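# Free the balancer wheel and level its hub bubble

## Task

Push the balancer's lever fully down so the wheel can turn, then shift the two weights around the tyre until the hub's bubble rests entirely within its ring. When finished, the lever must still be down and both weights must sit wholly on the tyre.

## Robot and tools

Robot: two arms, left_arm and right_arm, each with six joints and a gripper. They face each other across the table, with left_arm's base on the +y side. The arm names do not tell you which side of an image an arm appears on.

Frame: everything is given in the scene frame. The origin is the table centre, +z points up, and the table surface is at z = +0.020 m. Reported hand position and orientation can be off by a few centimetres, more when the arm is stretched far.

Gripper: the fingers point along the hand's +x axis and close along its y axis. end_effector_position is the point between the fingers, 3 to 4 cm back from the tips. Only the last 1.5 cm of each inner finger face is flat.

Row layout (execute_actions and move): a single flat list of 14 numbers, each in [-1, 1]. The first 7 are left_arm and the last 7 are right_arm, even if only one arm moves. Within each arm the order is: wrist roll, elbow, wrist pitch, wrist yaw, waist, shoulder, then opening. Result lists use the same joint order.

Joint numbers: these are offsets, never absolute angles. They count from the Joint targets shown in the last result, as they stood when the action began, not from the previous row. Sending the same offset again moves the joint further. Scale: 1.0 is 2.055 rad for waist, shoulder and elbow, and 4.263 rad for wrist pitch, wrist yaw and wrist roll.

Joint ranges in rad: waist -3.054 to 3.054, shoulder 0.000 to 3.142, elbow 0.000 to 2.356, wrist pitch -1.571 to 1.571, wrist yaw -1.571 to 1.571, wrist roll -3.142 to 3.142. An action is rejected if it sends a joint more than 0.028 rad beyond an end. The real ends may differ from these by up to 0.028 rad. A joint asked to go past its real end stops there, and the result may then say "joint sent to its limit".

Opening: an absolute value, not an offset. +1 is fully open and -1 fully closed, and empty fingers meet near -0.78. To keep a gripper as it is, send its current command again; a 0 is itself a command. Closing from fully open takes at least about 0.6 s.

Tools:
- execute_actions(actions, cameras): actions is a list of actions. Each action is a table of up to 15 rows, one row per 1/30 s step. If you give fewer than 15 rows, the last row is held for the remaining steps. An empty list just returns the current state and images.
- move(target, speed, blend, opening_speed, blocking, cameras): target is one 14-number row or a list of up to 15 rows. Every row's offsets count from the same current Joint targets, not from the previous row. speed is in rad/s for the joint with the farthest to go: 0.01 to 7, default 0.5. It can be one value or one per target. blend (rad) rounds corners between listed targets. opening_speed (≥0.2 per second on the -1..+1 scale) makes finger changes gradual. blocking=false returns early while the motion continues. All joints move together, so the hands follow curves. The path does not avoid obstacles or the other arm. The whole list must fit in 10 s. The result adds a "move:" line: done, off_target, moving, held or fault, and limits=held if steps were withheld.
- wait(seconds 0–10): lets time pass while each arm holds its last command.
- stop(): brakes a running move. Faster moves need more room to stop.
- zoom_image(camera, region): gives a closer view of [x0, y0, x1, y1] pixels from that camera's latest image. The region can be at most 504×504.
- finished_scene(scene=1): ends the scene for good.

Cameras (all 896×504): cam_high, cam_low, cam_left_wrist, cam_right_wrist.

Results: Joint positions are in rad, followed by the finger-pad gap in m (0.080 when fully open). Velocities are in rad/s and m/s, or "within noise" when still. Joint targets is the base for your next offsets. grip_measured uses the opening scale and can be about 2 mm off. grip_effort_n is the motor effort in newtons; negative means closing. Joint torques and External joint torques are noisy estimates. Other lines to watch for: "joint command not followed" (the clearance check changed targets), blocked (an arm was stopped by something), TORQUE FAULT, MOTOR HOT and OVER-TEMPERATURE FAULT.

Motion limits: each step, a joint target may lead the measured angle by at most 0.368 rad (waist, shoulder, elbow) or 0.763 rad (wrist joints). If targets would move the hand more than 70 mm from where it is, that arm's targets are scaled back. Large moves therefore need several actions.

Contact limits: each joint has a contact torque limit in N m: waist 17, shoulder 21.1, elbow 21, wrist pitch 5.55, wrist yaw 5.53, wrist roll 5.19. A held object's weight counts toward this. Reaching a limit halts that arm for 10 s. To stop pressing on something, command the targets back past the measured positions.

Gripping: to hold a part, command about 0.08 below the grip_measured value at first contact for full force, or less for a lighter grip. Each finger pad squeezes with at most roughly 34–49 N.

Heat: holding loads, keeping an arm stretched out, or pushing against something heats the motors. At 95 °C the arm is halted for a while.

Avoid: dropping things, releasing parts while they are still moving, fast impacts or very hard pushes, and anything falling off the table. Avoid any hit or squeeze between the two arms, which can end the scene. Loose objects may occasionally be nudged by outside forces, so check that the bubble stays settled before finishing.

Each tool is called after "Call:" as name([rows], argument=value, ...), one row to a line, values as JSON.

## Session

Call:
execute_actions(actions=[])

Scene clock: 0.00 s.
left_arm: end_effector_position=(+0.2399, +0.2448, +0.1769) grip_measured=+1.000 grip_effort_n=n/a end_effector_quat_wxyz=(+0.761, +0.171, +0.257, -0.570) | right_arm: end_effector_position=(+0.3241, -0.2194, +0.2360) grip_measured=+1.000 grip_effort_n=n/a end_effector_quat_wxyz=(+0.850, -0.201, +0.188, +0.449)
Joint names: [wrist roll, elbow, wrist pitch, wrist yaw, waist, shoulder]
Joint positions: left_arm=[0.406 0.183 0.133 0.538 1.46 1.068 0.08] | right_arm=[-0.465 0.717 0.29 -0.422 -1.199 1.588 0.08]
Joint velocities: within noise
Joint torques (N m): no reading
External joint torques (N m): no reading
Motor temperatures (°C): left_arm=[24 21 25 25 25 22] | right_arm=[25 22 27 24 23 24]
Heat: left arm: hottest waist 25 °C (+0.0 °C/min); right arm: hottest wrist pitch 27 °C (+0.0 °C/min).
Joint targets: left_arm=[0.407 0.186 0.135 0.539 1.460 1.066] | right_arm=[-0.464 0.721 0.292 -0.423 -1.199 1.584]
Tool commands: left_gripper/opening=+1.0 right_gripper/opening=+1.0

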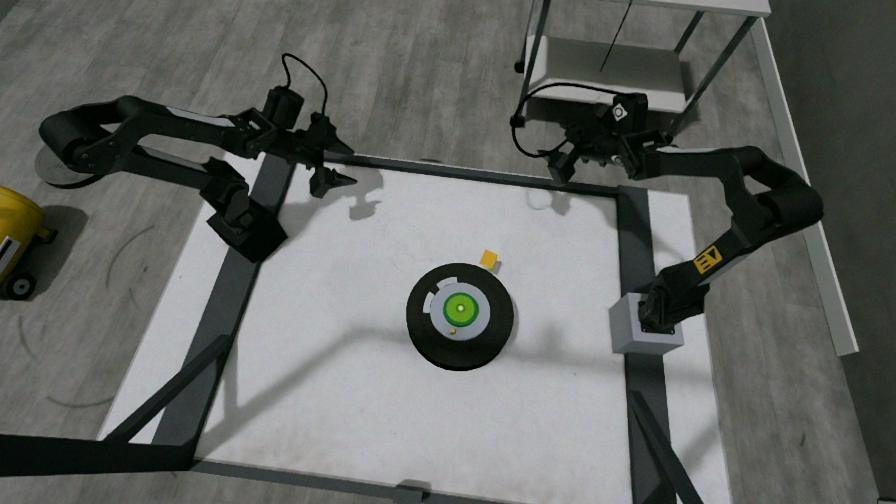

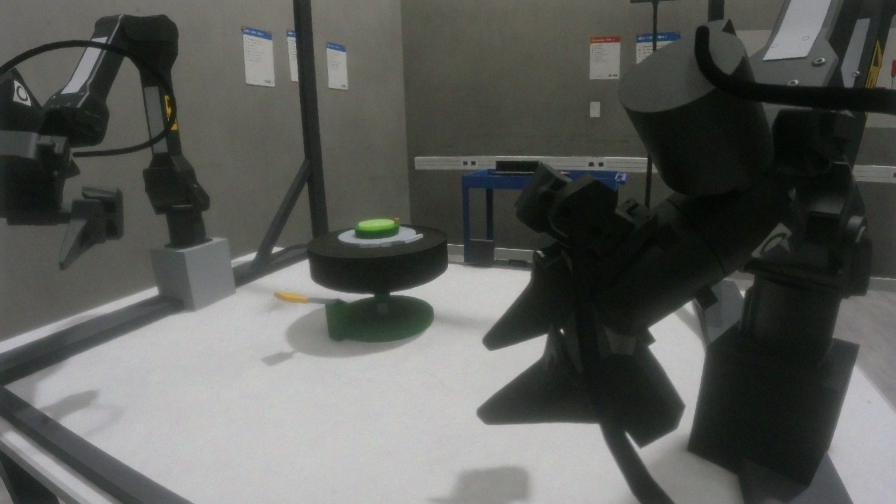

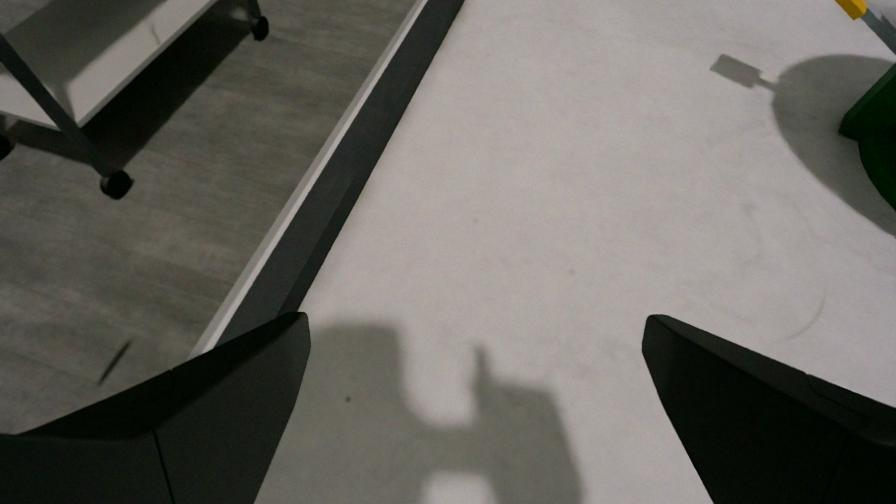

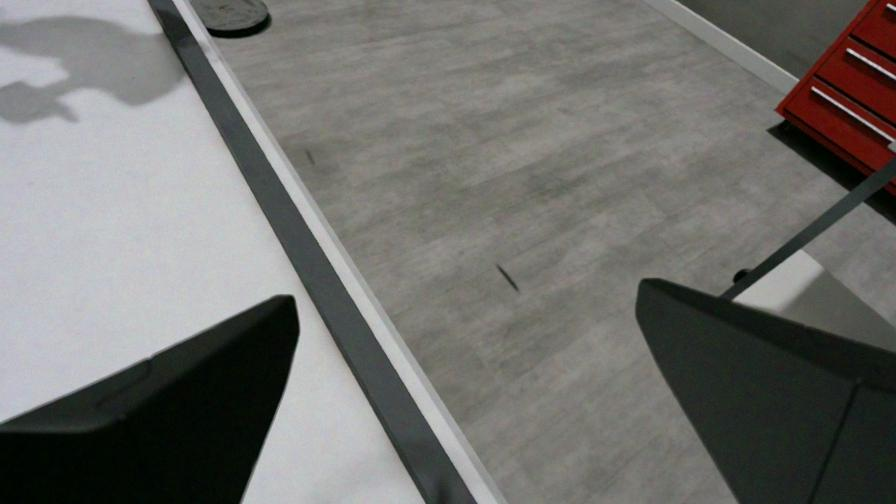

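Call:
zoom_image(camera="cam_high", region=[390, 230, 540, 380])

Call:
zoom_image(camera="cam_low", region=[260, 200, 470, 370])

Scaled by 3.360 from the camera's 896x504 image, which has a finer 1280x720 frame.

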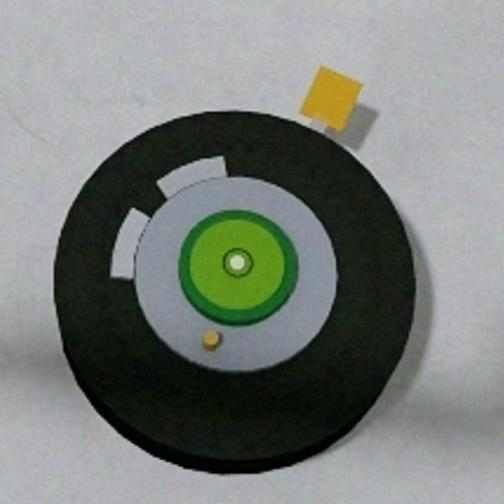

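Scaled by 2.400 from the camera's 896x504 image, which has a finer 1280x720 frame.

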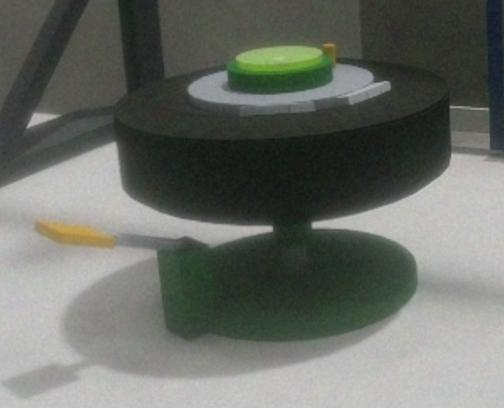

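Call:
move(target=[0,0.15,0,0,0,0,1,0,0.15,0,0,0,0,1], speed=1, cameras=[])

Call:
move(target=[0,0,-0.1,0,0,0,1,0,0,-0.1,0,0,0,1], speed=1, cameras=[])

Call:
move(target=[0,0,0,-0.1,0,0,1,0,0,0,0.1,0,0,1], speed=1, cameras=[])

Call:
move(target=[0,0,0,0,0,0.15,1,0,0,0,0,0,0.1,1], speed=1, cameras=[])

Call:
move(target=[0,0,0,0,-0.15,0,1,0,0,0,0,0.15,0,1], speed=1)

Scene clock: 3.07 s.
left_arm: end_effector_position=(+0.2962, +0.2051, +0.2912) grip_measured=+1.000 grip_effort_n=-2.6 end_effector_quat_wxyz=(+0.799, +0.173, +0.113, -0.565) | right_arm: end_effector_position=(+0.3792, -0.1945, +0.3587) grip_measured=+1.000 grip_effort_n=-1.2 end_effector_quat_wxyz=(+0.878, -0.208, +0.042, +0.428)
Joint names: [wrist roll, elbow, wrist pitch, wrist yaw, waist, shoulder]
Joint positions: left_arm=[0.406 0.482 0.133 0.538 1.46 1.068 0.08] | right_arm=[-0.465 1.017 0.291 -0.422 -1.199 1.588 0.08]
Joint velocities: within noise
Joint torques (N m): left_arm=[-0.01 8.15 1.57 0.21 0.07 -3.22] | right_arm=[0.05 6.64 2.11 -0.07 0.07 -6.91]
External joint torques (N m): left_arm=[0 1.7 0.04 0.07 0.07 -0.35] | right_arm=[0.03 0.27 0.55 0 0.09 -0.39]
Motor temperatures (°C): left_arm=[24 22 25 25 25 22] | right_arm=[25 23 27 24 23 24]
Heat: left arm: hottest waist 25 °C (+0.0 °C/min); right arm: hottest wrist pitch 27 °C (+0.0 °C/min).
Joint targets: left_arm=[0.407 0.495 0.135 0.539 1.460 1.066] | right_arm=[-0.464 1.030 0.292 -0.423 -1.199 1.584]
move: done
No camera images: "cameras" was empty.

Scene clock: 4.13 s.
left_arm: end_effector_position=(+0.2547, +0.2344, +0.2266) grip_measured=+1.000 grip_effort_n=-2.1 end_effector_quat_wxyz=(+0.740, +0.169, +0.316, -0.569) | right_arm: end_effector_position=(+0.3424, -0.2111, +0.2834) grip_measured=+1.000 grip_effort_n=-1.2 end_effector_quat_wxyz=(+0.833, -0.197, +0.246, +0.455)
Joint names: [wrist roll, elbow, wrist pitch, wrist yaw, waist, shoulder]
Joint positions: left_arm=[0.406 0.484 -0.292 0.538 1.46 1.068 0.08] | right_arm=[-0.465 1.02 -0.134 -0.422 -1.199 1.588 0.08]
Joint velocities: within noise
Joint torques (N m): left_arm=[0.01 7.63 1.15 0.36 0.06 -3] | right_arm=[0.04 6.26 1.75 -0.15 0.06 -6.64]
External joint torques (N m): left_arm=[0 1.45 -0.09 0.11 0.06 -0.39] | right_arm=[0.03 0.03 0.37 0.03 0.06 -0.3]
Motor temperatures (°C): left_arm=[24 22 25 25 25 22] | right_arm=[25 23 27 24 23 24]
Heat: left arm: hottest waist 25 °C (+0.0 °C/min); right arm: hottest wrist pitch 27 °C (+0.0 °C/min).
Joint targets: left_arm=[0.407 0.495 -0.291 0.539 1.460 1.066] | right_arm=[-0.464 1.030 -0.134 -0.423 -1.199 1.584]
move: done
No camera images: "cameras" was empty.

Scene clock: 5.23 s.
left_arm: end_effector_position=(+0.2994, +0.2754, +0.2110) grip_measured=+1.000 grip_effort_n=-2.6 end_effector_quat_wxyz=(+0.807, +0.272, +0.338, -0.401) | right_arm: end_effector_position=(+0.3771, -0.2635, +0.2748) grip_measured=+1.000 grip_effort_n=-1.2 end_effector_quat_wxyz=(+0.876, -0.282, +0.282, +0.269)
Joint names: [wrist roll, elbow, wrist pitch, wrist yaw, waist, shoulder]
Joint positions: left_arm=[0.406 0.484 -0.292 0.119 1.46 1.068 0.08] | right_arm=[-0.465 1.02 -0.135 0.002 -1.199 1.588 0.08]
Joint velocities: within noise
Joint torques (N m): left_arm=[-0.02 7.81 1.24 -0.18 -0.05 -3.09] | right_arm=[0.04 6.22 1.83 0.07 0.05 -6.68]
External joint torques (N m): left_arm=[-0.01 1.61 -0.05 -0.24 -0.06 -0.44] | right_arm=[0.02 0 0.41 0.09 0.05 -0.37]
Motor temperatures (°C): left_arm=[24 22 25 25 25 22] | right_arm=[25 23 27 24 23 25]
Heat: left arm: hottest waist 25 °C (+0.0 °C/min); right arm: hottest wrist pitch 27 °C (+0.0 °C/min).
Joint targets: left_arm=[0.407 0.495 -0.291 0.113 1.460 1.066] | right_arm=[-0.464 1.030 -0.134 0.003 -1.199 1.584]
move: done
No camera images: "cameras" was empty.

Scene clock: 6.13 s.
left_arm: end_effector_position=(+0.2859, +0.2849, +0.1389) grip_measured=+1.000 grip_effort_n=-2.6 end_effector_quat_wxyz=(+0.734, +0.290, +0.466, -0.401) | right_arm: end_effector_position=(+0.3780, -0.2631, +0.1946) grip_measured=+1.000 grip_effort_n=-0.7 end_effector_quat_wxyz=(+0.836, -0.292, +0.370, +0.281)
Joint names: [wrist roll, elbow, wrist pitch, wrist yaw, waist, shoulder]
Joint positions: left_arm=[0.406 0.486 -0.293 0.119 1.46 1.369 0.08] | right_arm=[-0.465 1.024 -0.137 0.002 -1.199 1.786 0.08]
Joint velocities: within noise
Joint torques (N m): left_arm=[-0.03 6.23 0.91 -0.12 0.05 -3.2] | right_arm=[0.05 5.33 1.8 0.03 0.03 -6.63]
External joint torques (N m): left_arm=[-0.02 1.16 0 -0.2 0.05 0.43] | right_arm=[0.03 -0.37 0.55 0.05 0.02 0.64]
Motor temperatures (°C): left_arm=[24 22 25 25 25 22] | right_arm=[25 23 27 24 23 25]
Heat: left arm: hottest waist 25 °C (+0.0 °C/min); right arm: hottest wrist pitch 27 °C (+0.0 °C/min).
Joint targets: left_arm=[0.407 0.494 -0.291 0.113 1.460 1.375] | right_arm=[-0.464 1.030 -0.134 0.003 -1.199 1.790]
move: done
No camera images: "cameras" was empty.

Scene clock: 7.27 s.
left_arm: end_effector_position=(+0.2291, +0.2337, +0.1388) grip_measured=+1.000 grip_effort_n=-2.6 end_effector_quat_wxyz=(+0.665, +0.358, +0.417, -0.506) | right_arm: end_effector_position=(+0.3060, -0.1525, +0.1946) grip_measured=+1.000 grip_effort_n=-1.6 end_effector_quat_wxyz=(+0.783, -0.346, +0.321, +0.406)
Joint names: [wrist roll, elbow, wrist pitch, wrist yaw, waist, shoulder]
Joint positions: left_arm=[0.406 0.486 -0.293 0.116 1.155 1.369 0.08] | right_arm=[-0.465 1.024 -0.137 0.004 -0.891 1.786 0.08]
Joint velocities: within noise
Joint torques (N m): left_arm=[-0.03 6.22 0.92 -0.01 -0.33 -3.01] | right_arm=[0.04 5.33 1.8 -0.02 0.11 -6.68]
External joint torques (N m): left_arm=[-0.03 1.12 0 -0.09 -0.32 0.63] | right_arm=[0.03 -0.37 0.55 0 0.12 0.6]
Motor temperatures (°C): left_arm=[24 22 25 25 25 22] | right_arm=[25 23 27 24 23 25]
Heat: left arm: hottest waist 25 °C (+0.0 °C/min); right arm: hottest wrist pitch 27 °C (+0.0 °C/min).
Joint targets: left_arm=[0.407 0.494 -0.291 0.113 1.152 1.375] | right_arm=[-0.464 1.030 -0.134 0.003 -0.891 1.790]
move: done

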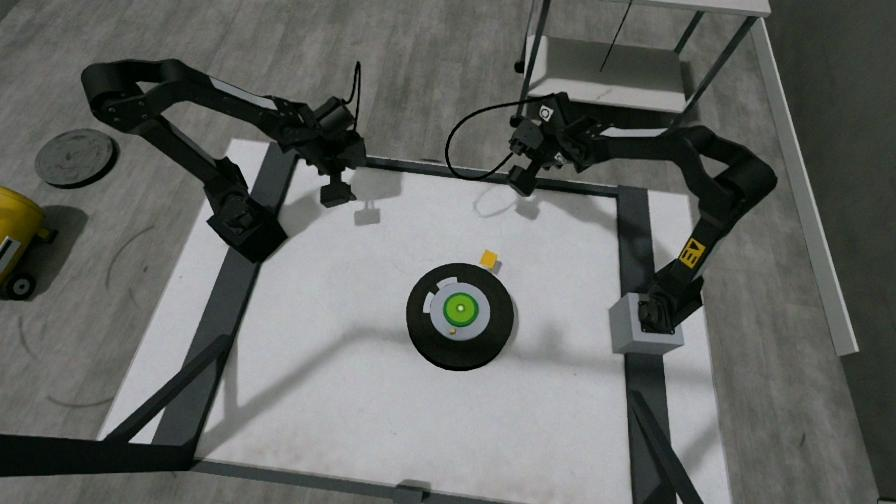

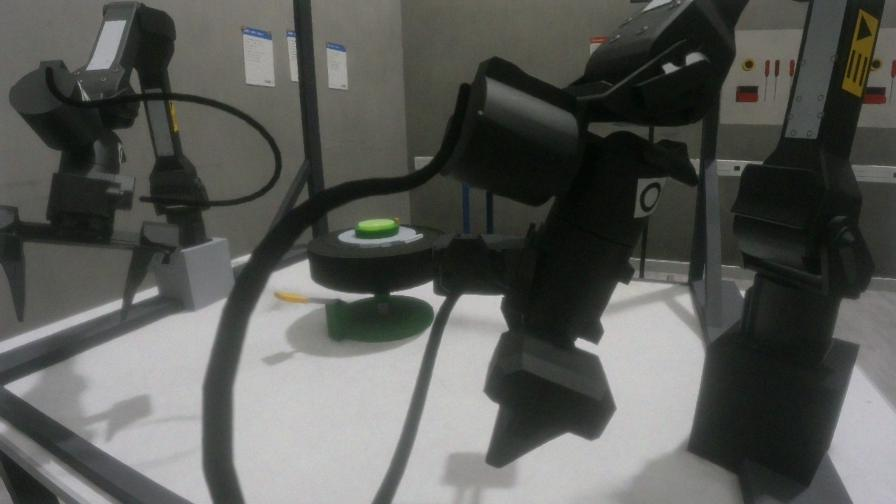

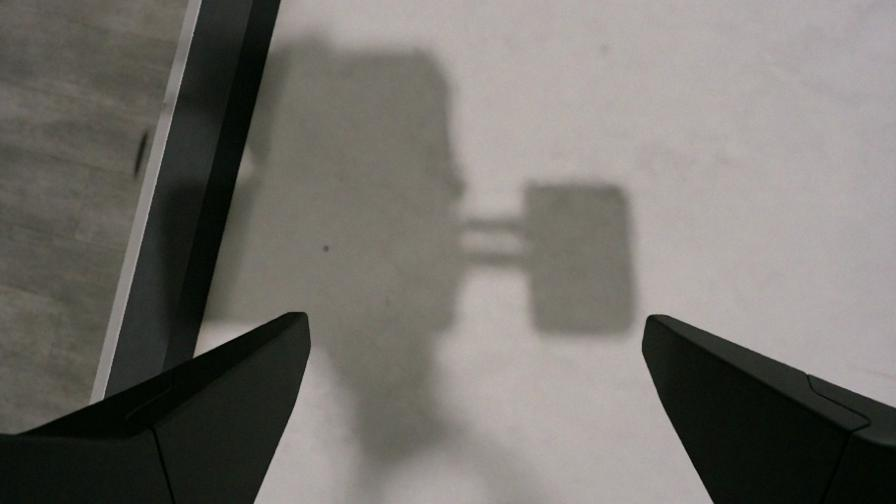

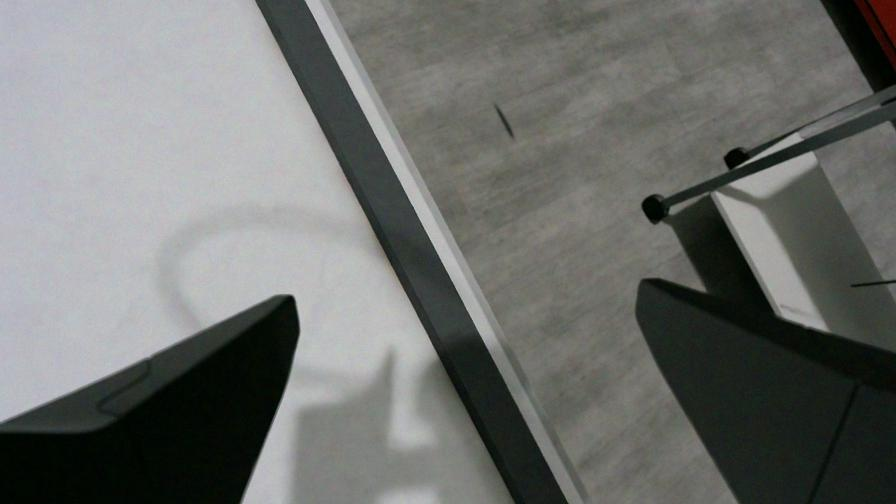

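Call:
move(target=[-0.0955,0.7066,-0.2688,-0.0265,0.1946,0.343,0.3,0.1088,0.248,-0.2388,0,-0.1805,0.0822,-0.7], speed=1.2)

Scene clock: 13.20 s.
left_arm: end_effector_position=(+0.4334, +0.2462, +0.2723) grip_measured=+0.303 grip_effort_n=-18.4 end_effector_quat_wxyz=(+0.683, +0.181, +0.683, -0.185) | right_arm: end_effector_position=(+0.3274, -0.3114, +0.2139) grip_measured=-0.697 grip_effort_n=-15.1 end_effector_quat_wxyz=(+0.694, -0.131, +0.696, +0.127)
Joint names: [wrist roll, elbow, wrist pitch, wrist yaw, waist, shoulder]
Joint positions: left_arm=[0.001 1.935 -1.436 0.005 1.552 2.069 0.049] | right_arm=[-0.005 1.528 -1.15 0.005 -1.262 1.953 0.004]
Joint velocities: within noise
Joint torques (N m): left_arm=[-0.11 7.16 0.06 -0.2 -0.17 -8.13] | right_arm=[0.16 5.52 0.29 0 0.1 -7.26]
External joint torques (N m): left_arm=[-0.11 1.71 -0.26 -0.2 -0.17 0.84] | right_arm=[0.16 0.2 -0.02 0 0.11 0.81]
Motor temperatures (°C): left_arm=[24 23 25 25 25 22] | right_arm=[25 24 28 24 23 25]
Heat: left arm: hottest waist 25 °C (+0.0 °C/min); right arm: hottest wrist pitch 28 °C (+4.5 °C/min).
Joint targets: left_arm=[-0.001 1.947 -1.437 0.000 1.552 2.080] | right_arm=[-0.001 1.540 -1.152 0.003 -1.262 1.958]
move: done

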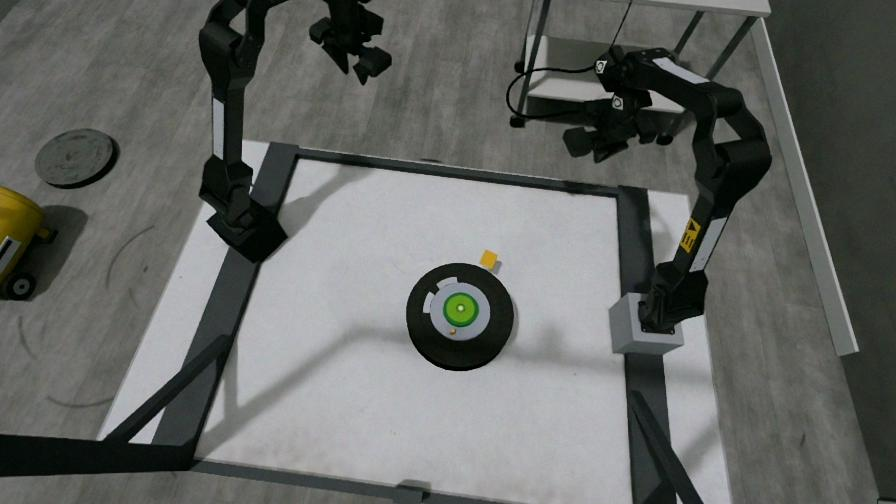

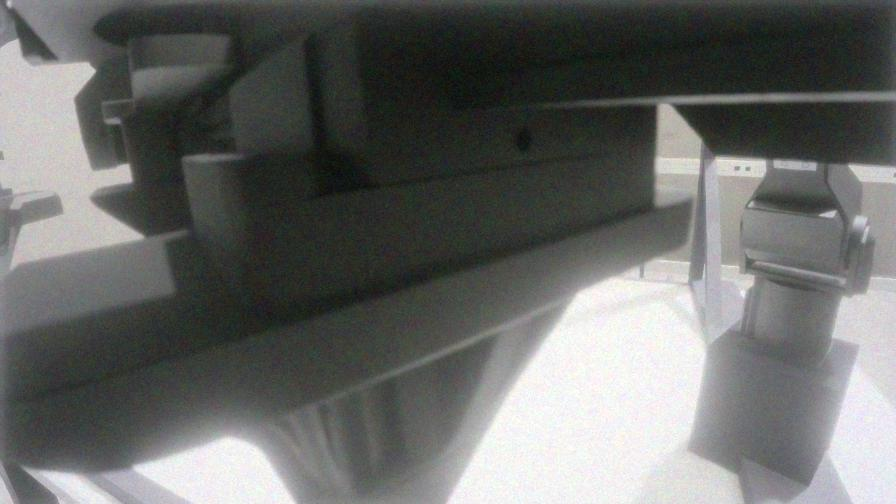

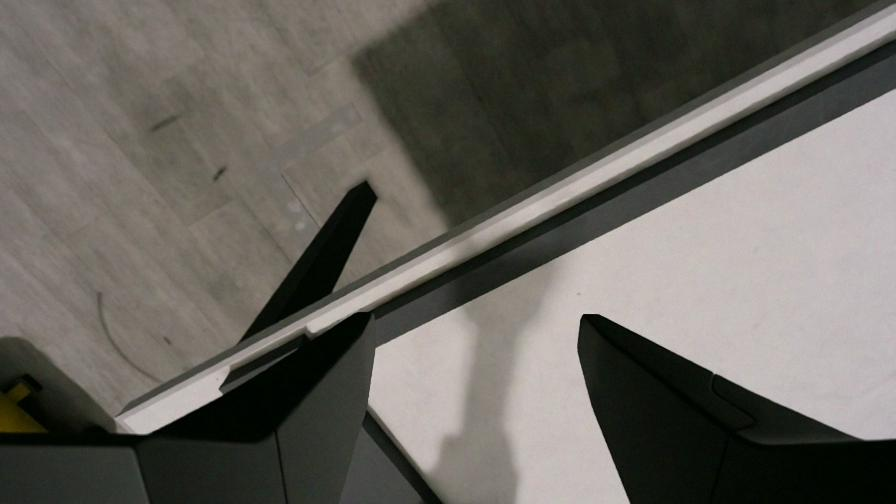

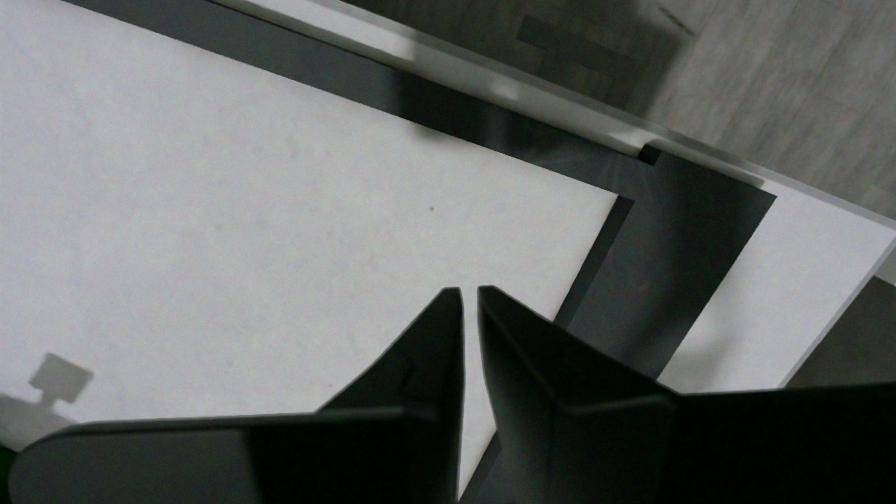

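Call:
move(target=[0,0,0,0,-0.6662,0,0.3,0,0,0,0,0.4808,0,-0.7], speed=1.2)

Scene clock: 15.63 s.
left_arm: end_effector_position=(+0.2077, +0.0657, +0.2713) grip_measured=+0.303 grip_effort_n=-18.4 end_effector_quat_wxyz=(+0.569, +0.418, +0.571, -0.419) | right_arm: end_effector_position=(+0.2056, -0.1483, +0.2138) grip_measured=-0.697 grip_effort_n=-15.1 end_effector_quat_wxyz=(+0.631, -0.320, +0.632, +0.315)
Joint names: [wrist roll, elbow, wrist pitch, wrist yaw, waist, shoulder]
Joint positions: left_arm=[0 1.936 -1.437 0.003 0.807 2.072 0.049] | right_arm=[-0.004 1.53 -1.151 0.006 -0.697 1.954 0.004]
Joint velocities: within noise
Joint torques (N m): left_arm=[-0.04 5.63 0.14 -0.08 0.03 -9.3] | right_arm=[0.02 4.46 0.44 -0.01 -0.03 -7.86]
External joint torques (N m): left_arm=[-0.05 0.18 -0.17 -0.09 0.13 -0.31] | right_arm=[0.02 -0.82 0.13 -0.02 -0.02 0.11]
Motor temperatures (°C): left_arm=[24 23 25 25 25 23] | right_arm=[25 24 27 24 23 26]
Heat: left arm: hottest waist 25 °C (+0.0 °C/min); right arm: hottest wrist pitch 27 °C (+0.0 °C/min).
Joint targets: left_arm=[0.000 1.936 -1.437 0.001 0.806 2.072] | right_arm=[-0.004 1.530 -1.151 0.005 -0.697 1.954]
move: held (left_arm, right_arm; a check stopped the path); limits=held; left_arm: the waist is farthest, 0.624 rad from its target; right_arm: the waist is farthest, 0.423 rad from its target
joint command not followed: on one or more control steps a check withheld the commanded joint targets of the left arm, and it was not sent them on those steps.
cause: the commanded joint targets, or the way to them, would bring a part of the robot too close to another arm (a part of this arm just beyond the wrist pitch and a part of the right arm just beyond the wrist pitch, along the way the arms are being sent, or toward where that arm still pushes).
joint command not followed: on one or more control steps a check withheld the commanded joint targets of the right arm, and it was not sent them on those steps.
cause: the commanded joint targets, or the way to them, would bring a part of the robot too close to another arm (a part of this arm just beyond the wrist pitch and a part of the left arm just beyond the wrist pitch).

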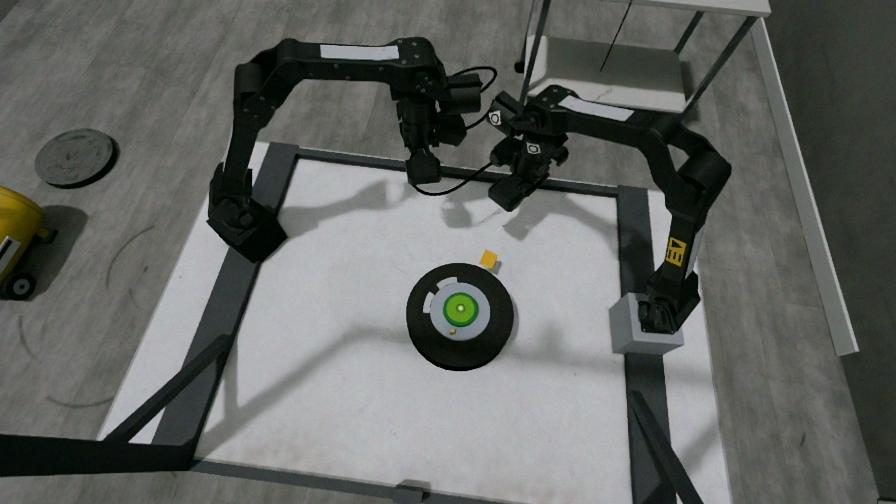

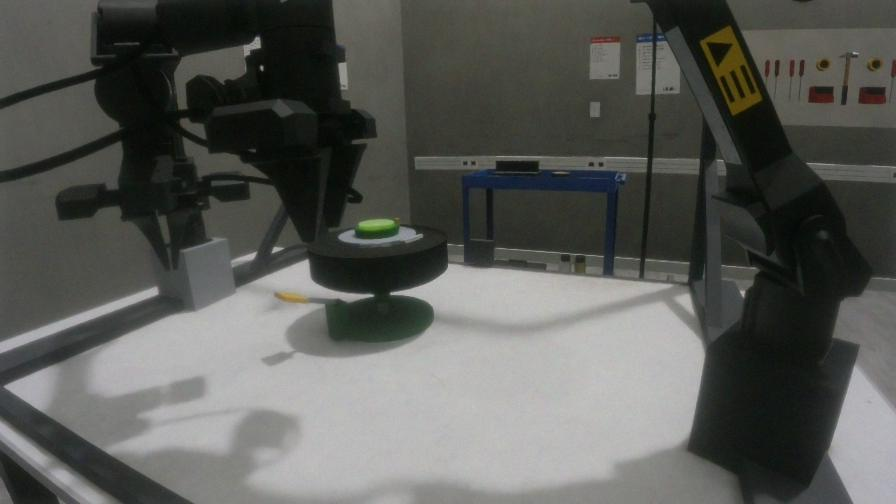

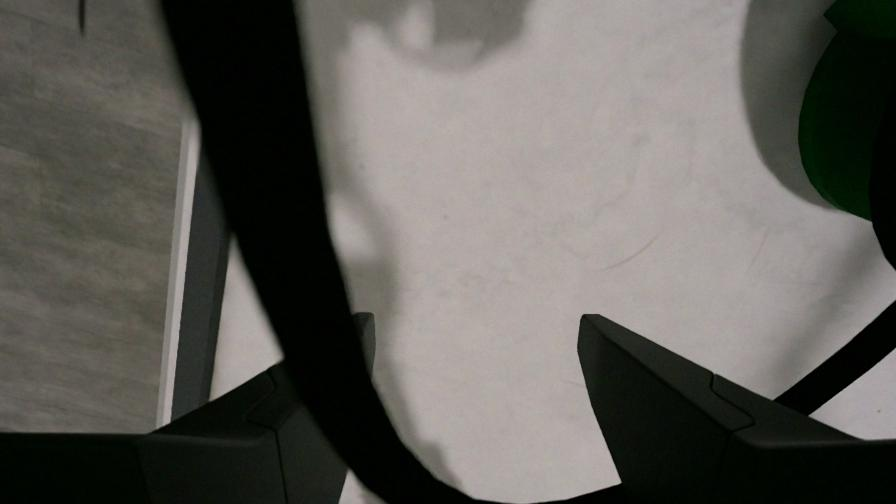

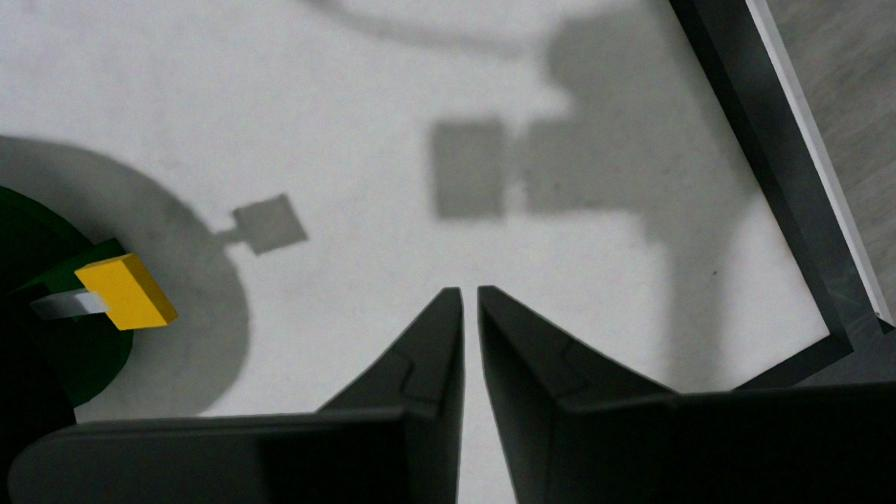

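Call:
move(target=[0,0,0,0,0.28,0,0.3,0,0,0,0,0,0,-0.7], speed=1.2, cameras=[])

Call:
move(target=[0,0,0,0,0,0,0.3,0,0,0,0,0.18,0,-0.7], speed=0.8)

Scene clock: 17.70 s.
left_arm: end_effector_position=(+0.3428, +0.1213, +0.2802) grip_measured=+0.303 grip_effort_n=-18.4 end_effector_quat_wxyz=(+0.642, +0.234, +0.644, -0.346) | right_arm: end_effector_position=(+0.2107, -0.1350, +0.2046) grip_measured=-0.697 grip_effort_n=-14.7 end_effector_quat_wxyz=(+0.642, -0.308, +0.629, +0.313)
Joint names: [wrist roll, elbow, wrist pitch, wrist yaw, waist, shoulder]
Joint positions: left_arm=[-0.012 1.962 -1.398 0.145 1.22 2.071 0.049] | right_arm=[0.026 1.546 -1.105 0.002 -0.688 1.992 0.004]
Joint velocities: within noise
Joint torques (N m): left_arm=[0.08 5.33 -0.48 -1.48 3.97 -9.53] | right_arm=[-0.29 4.13 -0.53 0.04 -0.02 -8.98]
External joint torques (N m): left_arm=[0.07 -0.2 -0.91 -1.56 3.96 -0.5] | right_arm=[-0.29 -1.18 -0.88 0.03 0.05 -0.7]
Motor temperatures (°C): left_arm=[24 23 26 26 25 24] | right_arm=[25 24 28 24 23 26]
Heat: left arm: hottest wrist pitch 26 °C (+3.4 °C/min); right arm: hottest wrist pitch 28 °C (+3.4 °C/min).
Joint targets: left_arm=[-0.010 1.958 -1.407 0.107 1.263 2.071] | right_arm=[0.018 1.543 -1.117 0.002 -0.689 1.985]
blocked (left_arm)
move: off_target (left_arm, right_arm); left_arm: the waist is farthest, 0.161 rad from its target; right_arm: the wrist pitch is farthest, 0.046 rad from its target
No camera images: "cameras" was empty.

Scene clock: 19.43 s.
left_arm: end_effector_position=(+0.3067, +0.1003, +0.2816) grip_measured=+0.303 grip_effort_n=-18.8 end_effector_quat_wxyz=(+0.610, +0.242, +0.648, -0.386) | right_arm: end_effector_position=(+0.1259, -0.0816, +0.2063) grip_measured=-0.697 grip_effort_n=-15.6 end_effector_quat_wxyz=(+0.614, -0.378, +0.578, +0.382)
Joint names: [wrist roll, elbow, wrist pitch, wrist yaw, waist, shoulder]
Joint positions: left_arm=[-0.012 1.962 -1.417 0.205 1.141 2.071 0.049] | right_arm=[0.071 1.554 -1.087 0.025 -0.417 1.993 0.004]
Joint velocities: within noise
Joint torques (N m): left_arm=[0 5.88 0.51 -1 3.37 -9.38] | right_arm=[-0.62 4.39 -0.18 -0.16 2.65 -8.24]
External joint torques (N m): left_arm=[-0.01 0.32 0.11 -1.12 3.38 -0.27] | right_arm=[-0.62 -0.91 -0.55 -0.17 2.64 0.02]
Motor temperatures (°C): left_arm=[24 24 26 27 26 25] | right_arm=[25 24 28 24 23 27]
Heat: left arm: hottest wrist yaw 27 °C (+6.2 °C/min); right arm: hottest wrist pitch 28 °C (+3.1 °C/min).
Joint targets: left_arm=[-0.012 1.962 -1.413 0.178 1.177 2.071] | right_arm=[0.055 1.553 -1.095 0.018 -0.387 1.992]
blocked (left_arm)
move: off_target (left_arm, right_arm); left_arm: the waist is farthest, 0.122 rad from its target; right_arm: the waist is farthest, 0.098 rad from its target

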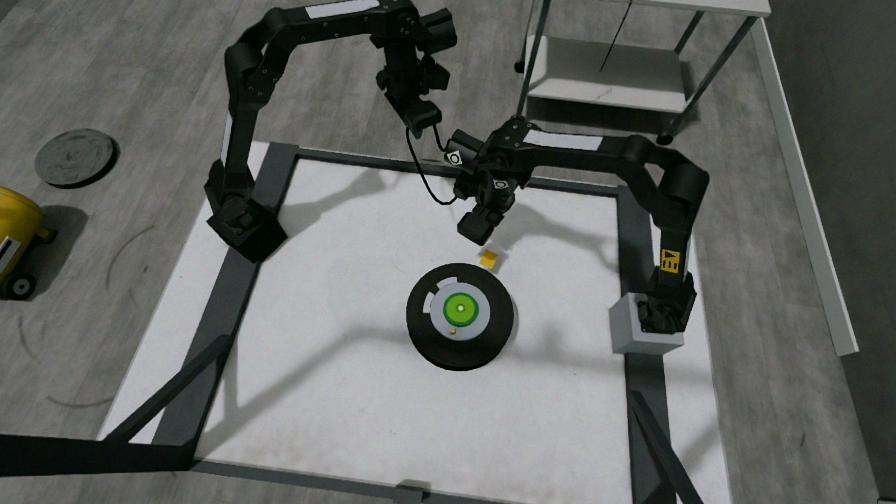

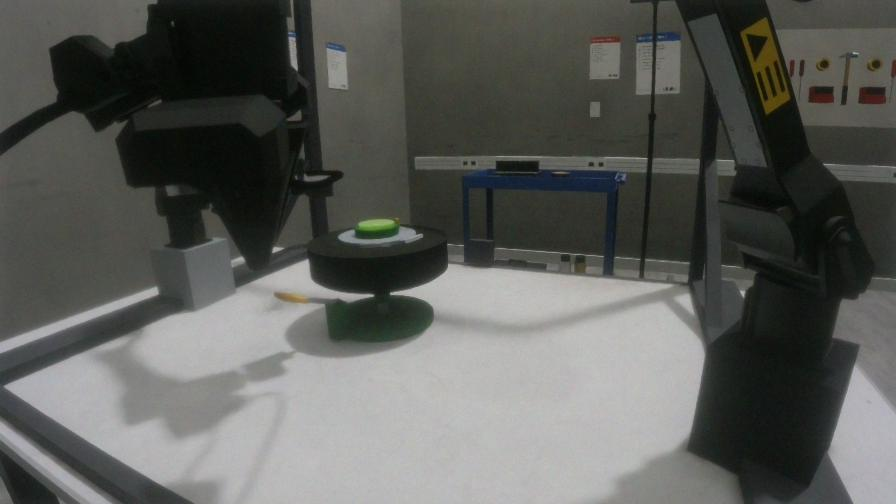

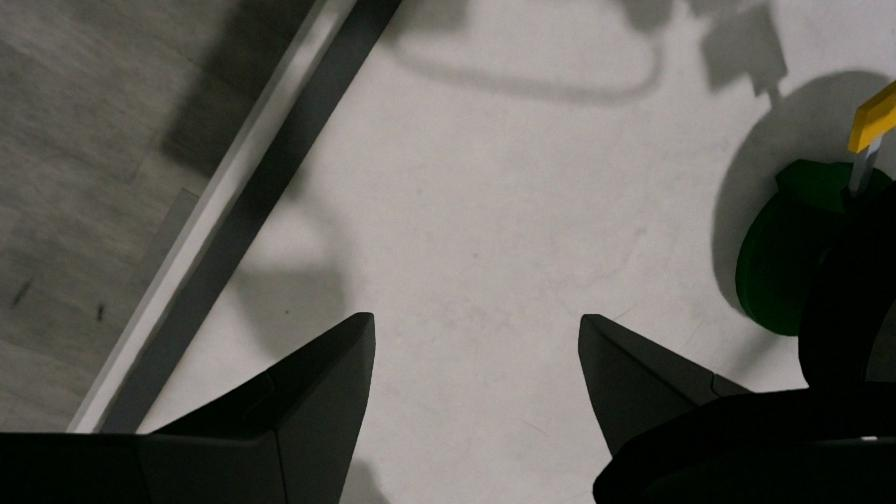

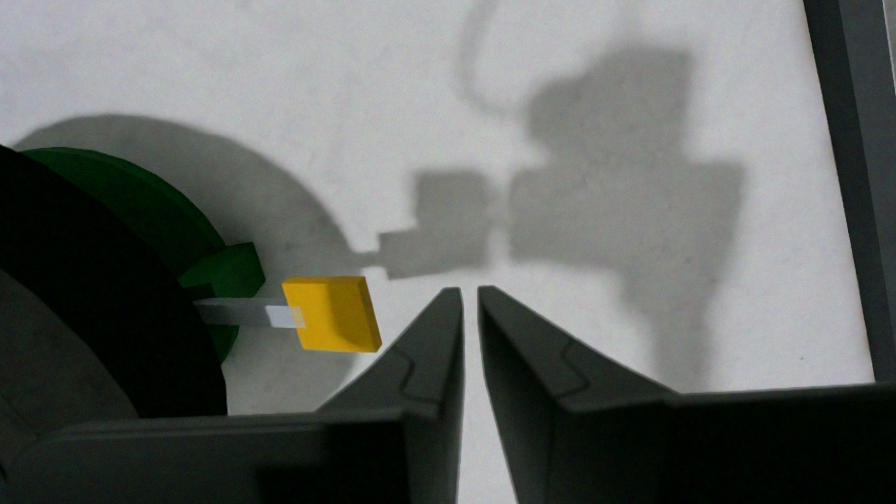

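Call:
zoom_image(camera="cam_high", region=[360, 0, 560, 250])

Call:
zoom_image(camera="cam_low", region=[0, 0, 400, 300])

Scaled by 2.016 from the camera's 896x504 image, which has a finer 1280x720 frame.

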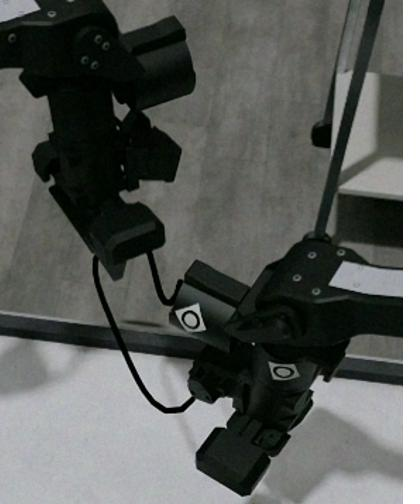

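Scaled by 1.260 from the camera's 896x504 image, which has a finer 1280x720 frame.

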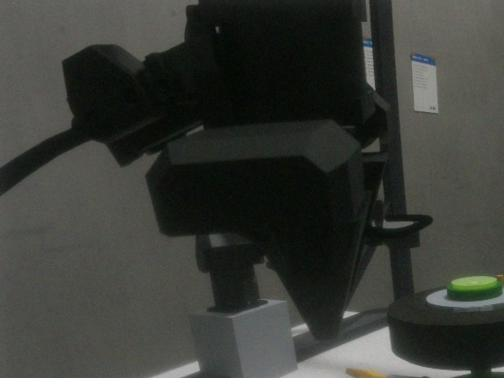

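Call:
move([
  [0,0,0,-0.03,-0.07,0,0.3,0,0,0,0,-0.04,0,-0.7],
  [0,0,0,-0.04,-0.07,-0.22,0.3,0,0,0,0,-0.04,0,-0.7],
], speed=0.5)

Scene clock: 21.87 s.
left_arm: end_effector_position=(+0.2637, +0.1434, +0.4410) grip_measured=+0.303 grip_effort_n=-18.4 end_effector_quat_wxyz=(+0.743, +0.248, +0.449, -0.430) | right_arm: end_effector_position=(+0.1428, -0.0909, +0.2061) grip_measured=-0.697 grip_effort_n=-15.1 end_effector_quat_wxyz=(+0.617, -0.368, +0.589, +0.370)
Joint names: [wrist roll, elbow, wrist pitch, wrist yaw, waist, shoulder]
Joint positions: left_arm=[-0.012 1.96 -1.415 0.014 1.033 1.622 0.049] | right_arm=[0.057 1.553 -1.096 0.02 -0.469 1.993 0.004]
Joint velocities: within noise
Joint torques (N m): left_arm=[-0.01 5.69 1.07 -0.25 0.1 -6.47] | right_arm=[-0.04 4.34 0.57 0 0.01 -8.3]
External joint torques (N m): left_arm=[-0.01 0.32 0.01 -0.26 0.09 -0.71] | right_arm=[-0.05 -1.04 0.2 -0.02 0.12 0.12]
Motor temperatures (°C): left_arm=[24 24 26 27 26 26] | right_arm=[25 24 28 24 23 27]
Heat: left arm: hottest wrist yaw 27 °C (+5.5 °C/min); right arm: hottest wrist pitch 28 °C (+2.7 °C/min).
Joint targets: left_arm=[-0.012 1.961 -1.413 0.007 1.033 1.619] | right_arm=[0.055 1.552 -1.095 0.018 -0.469 1.992]
move: done

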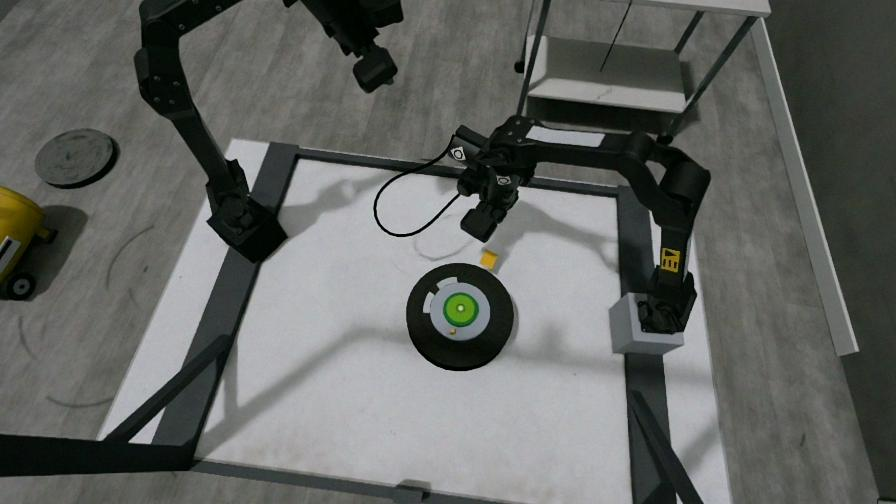

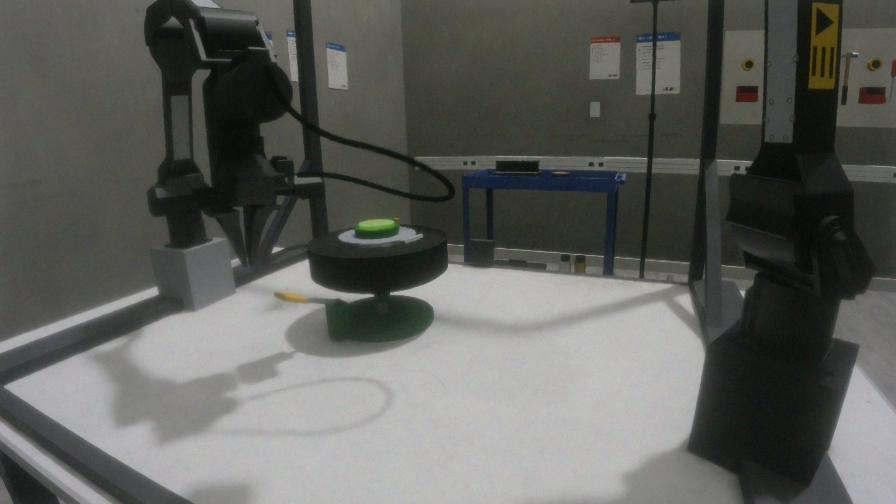

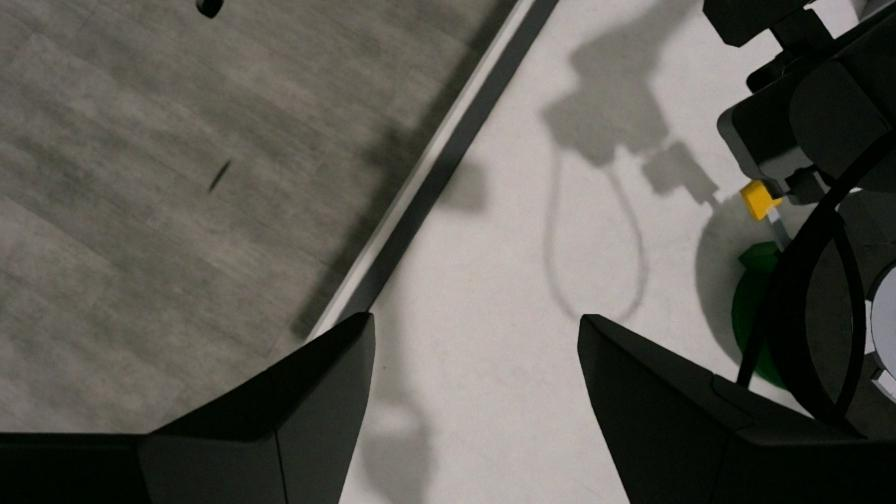

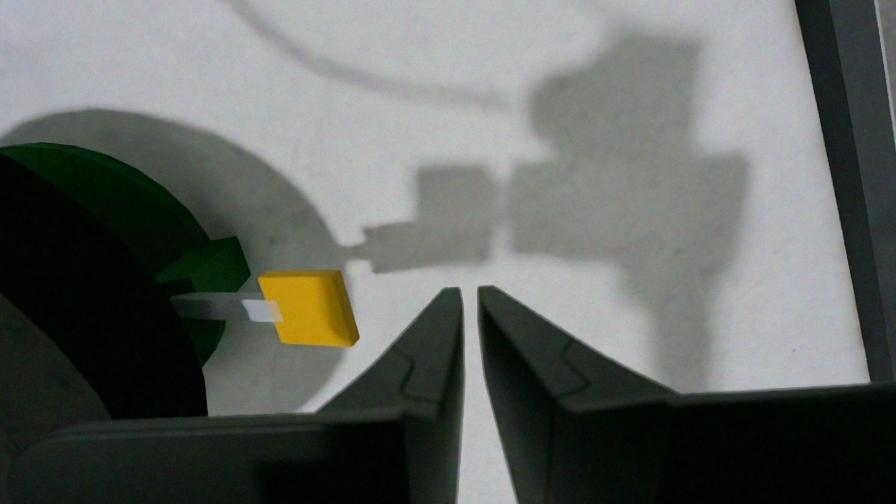

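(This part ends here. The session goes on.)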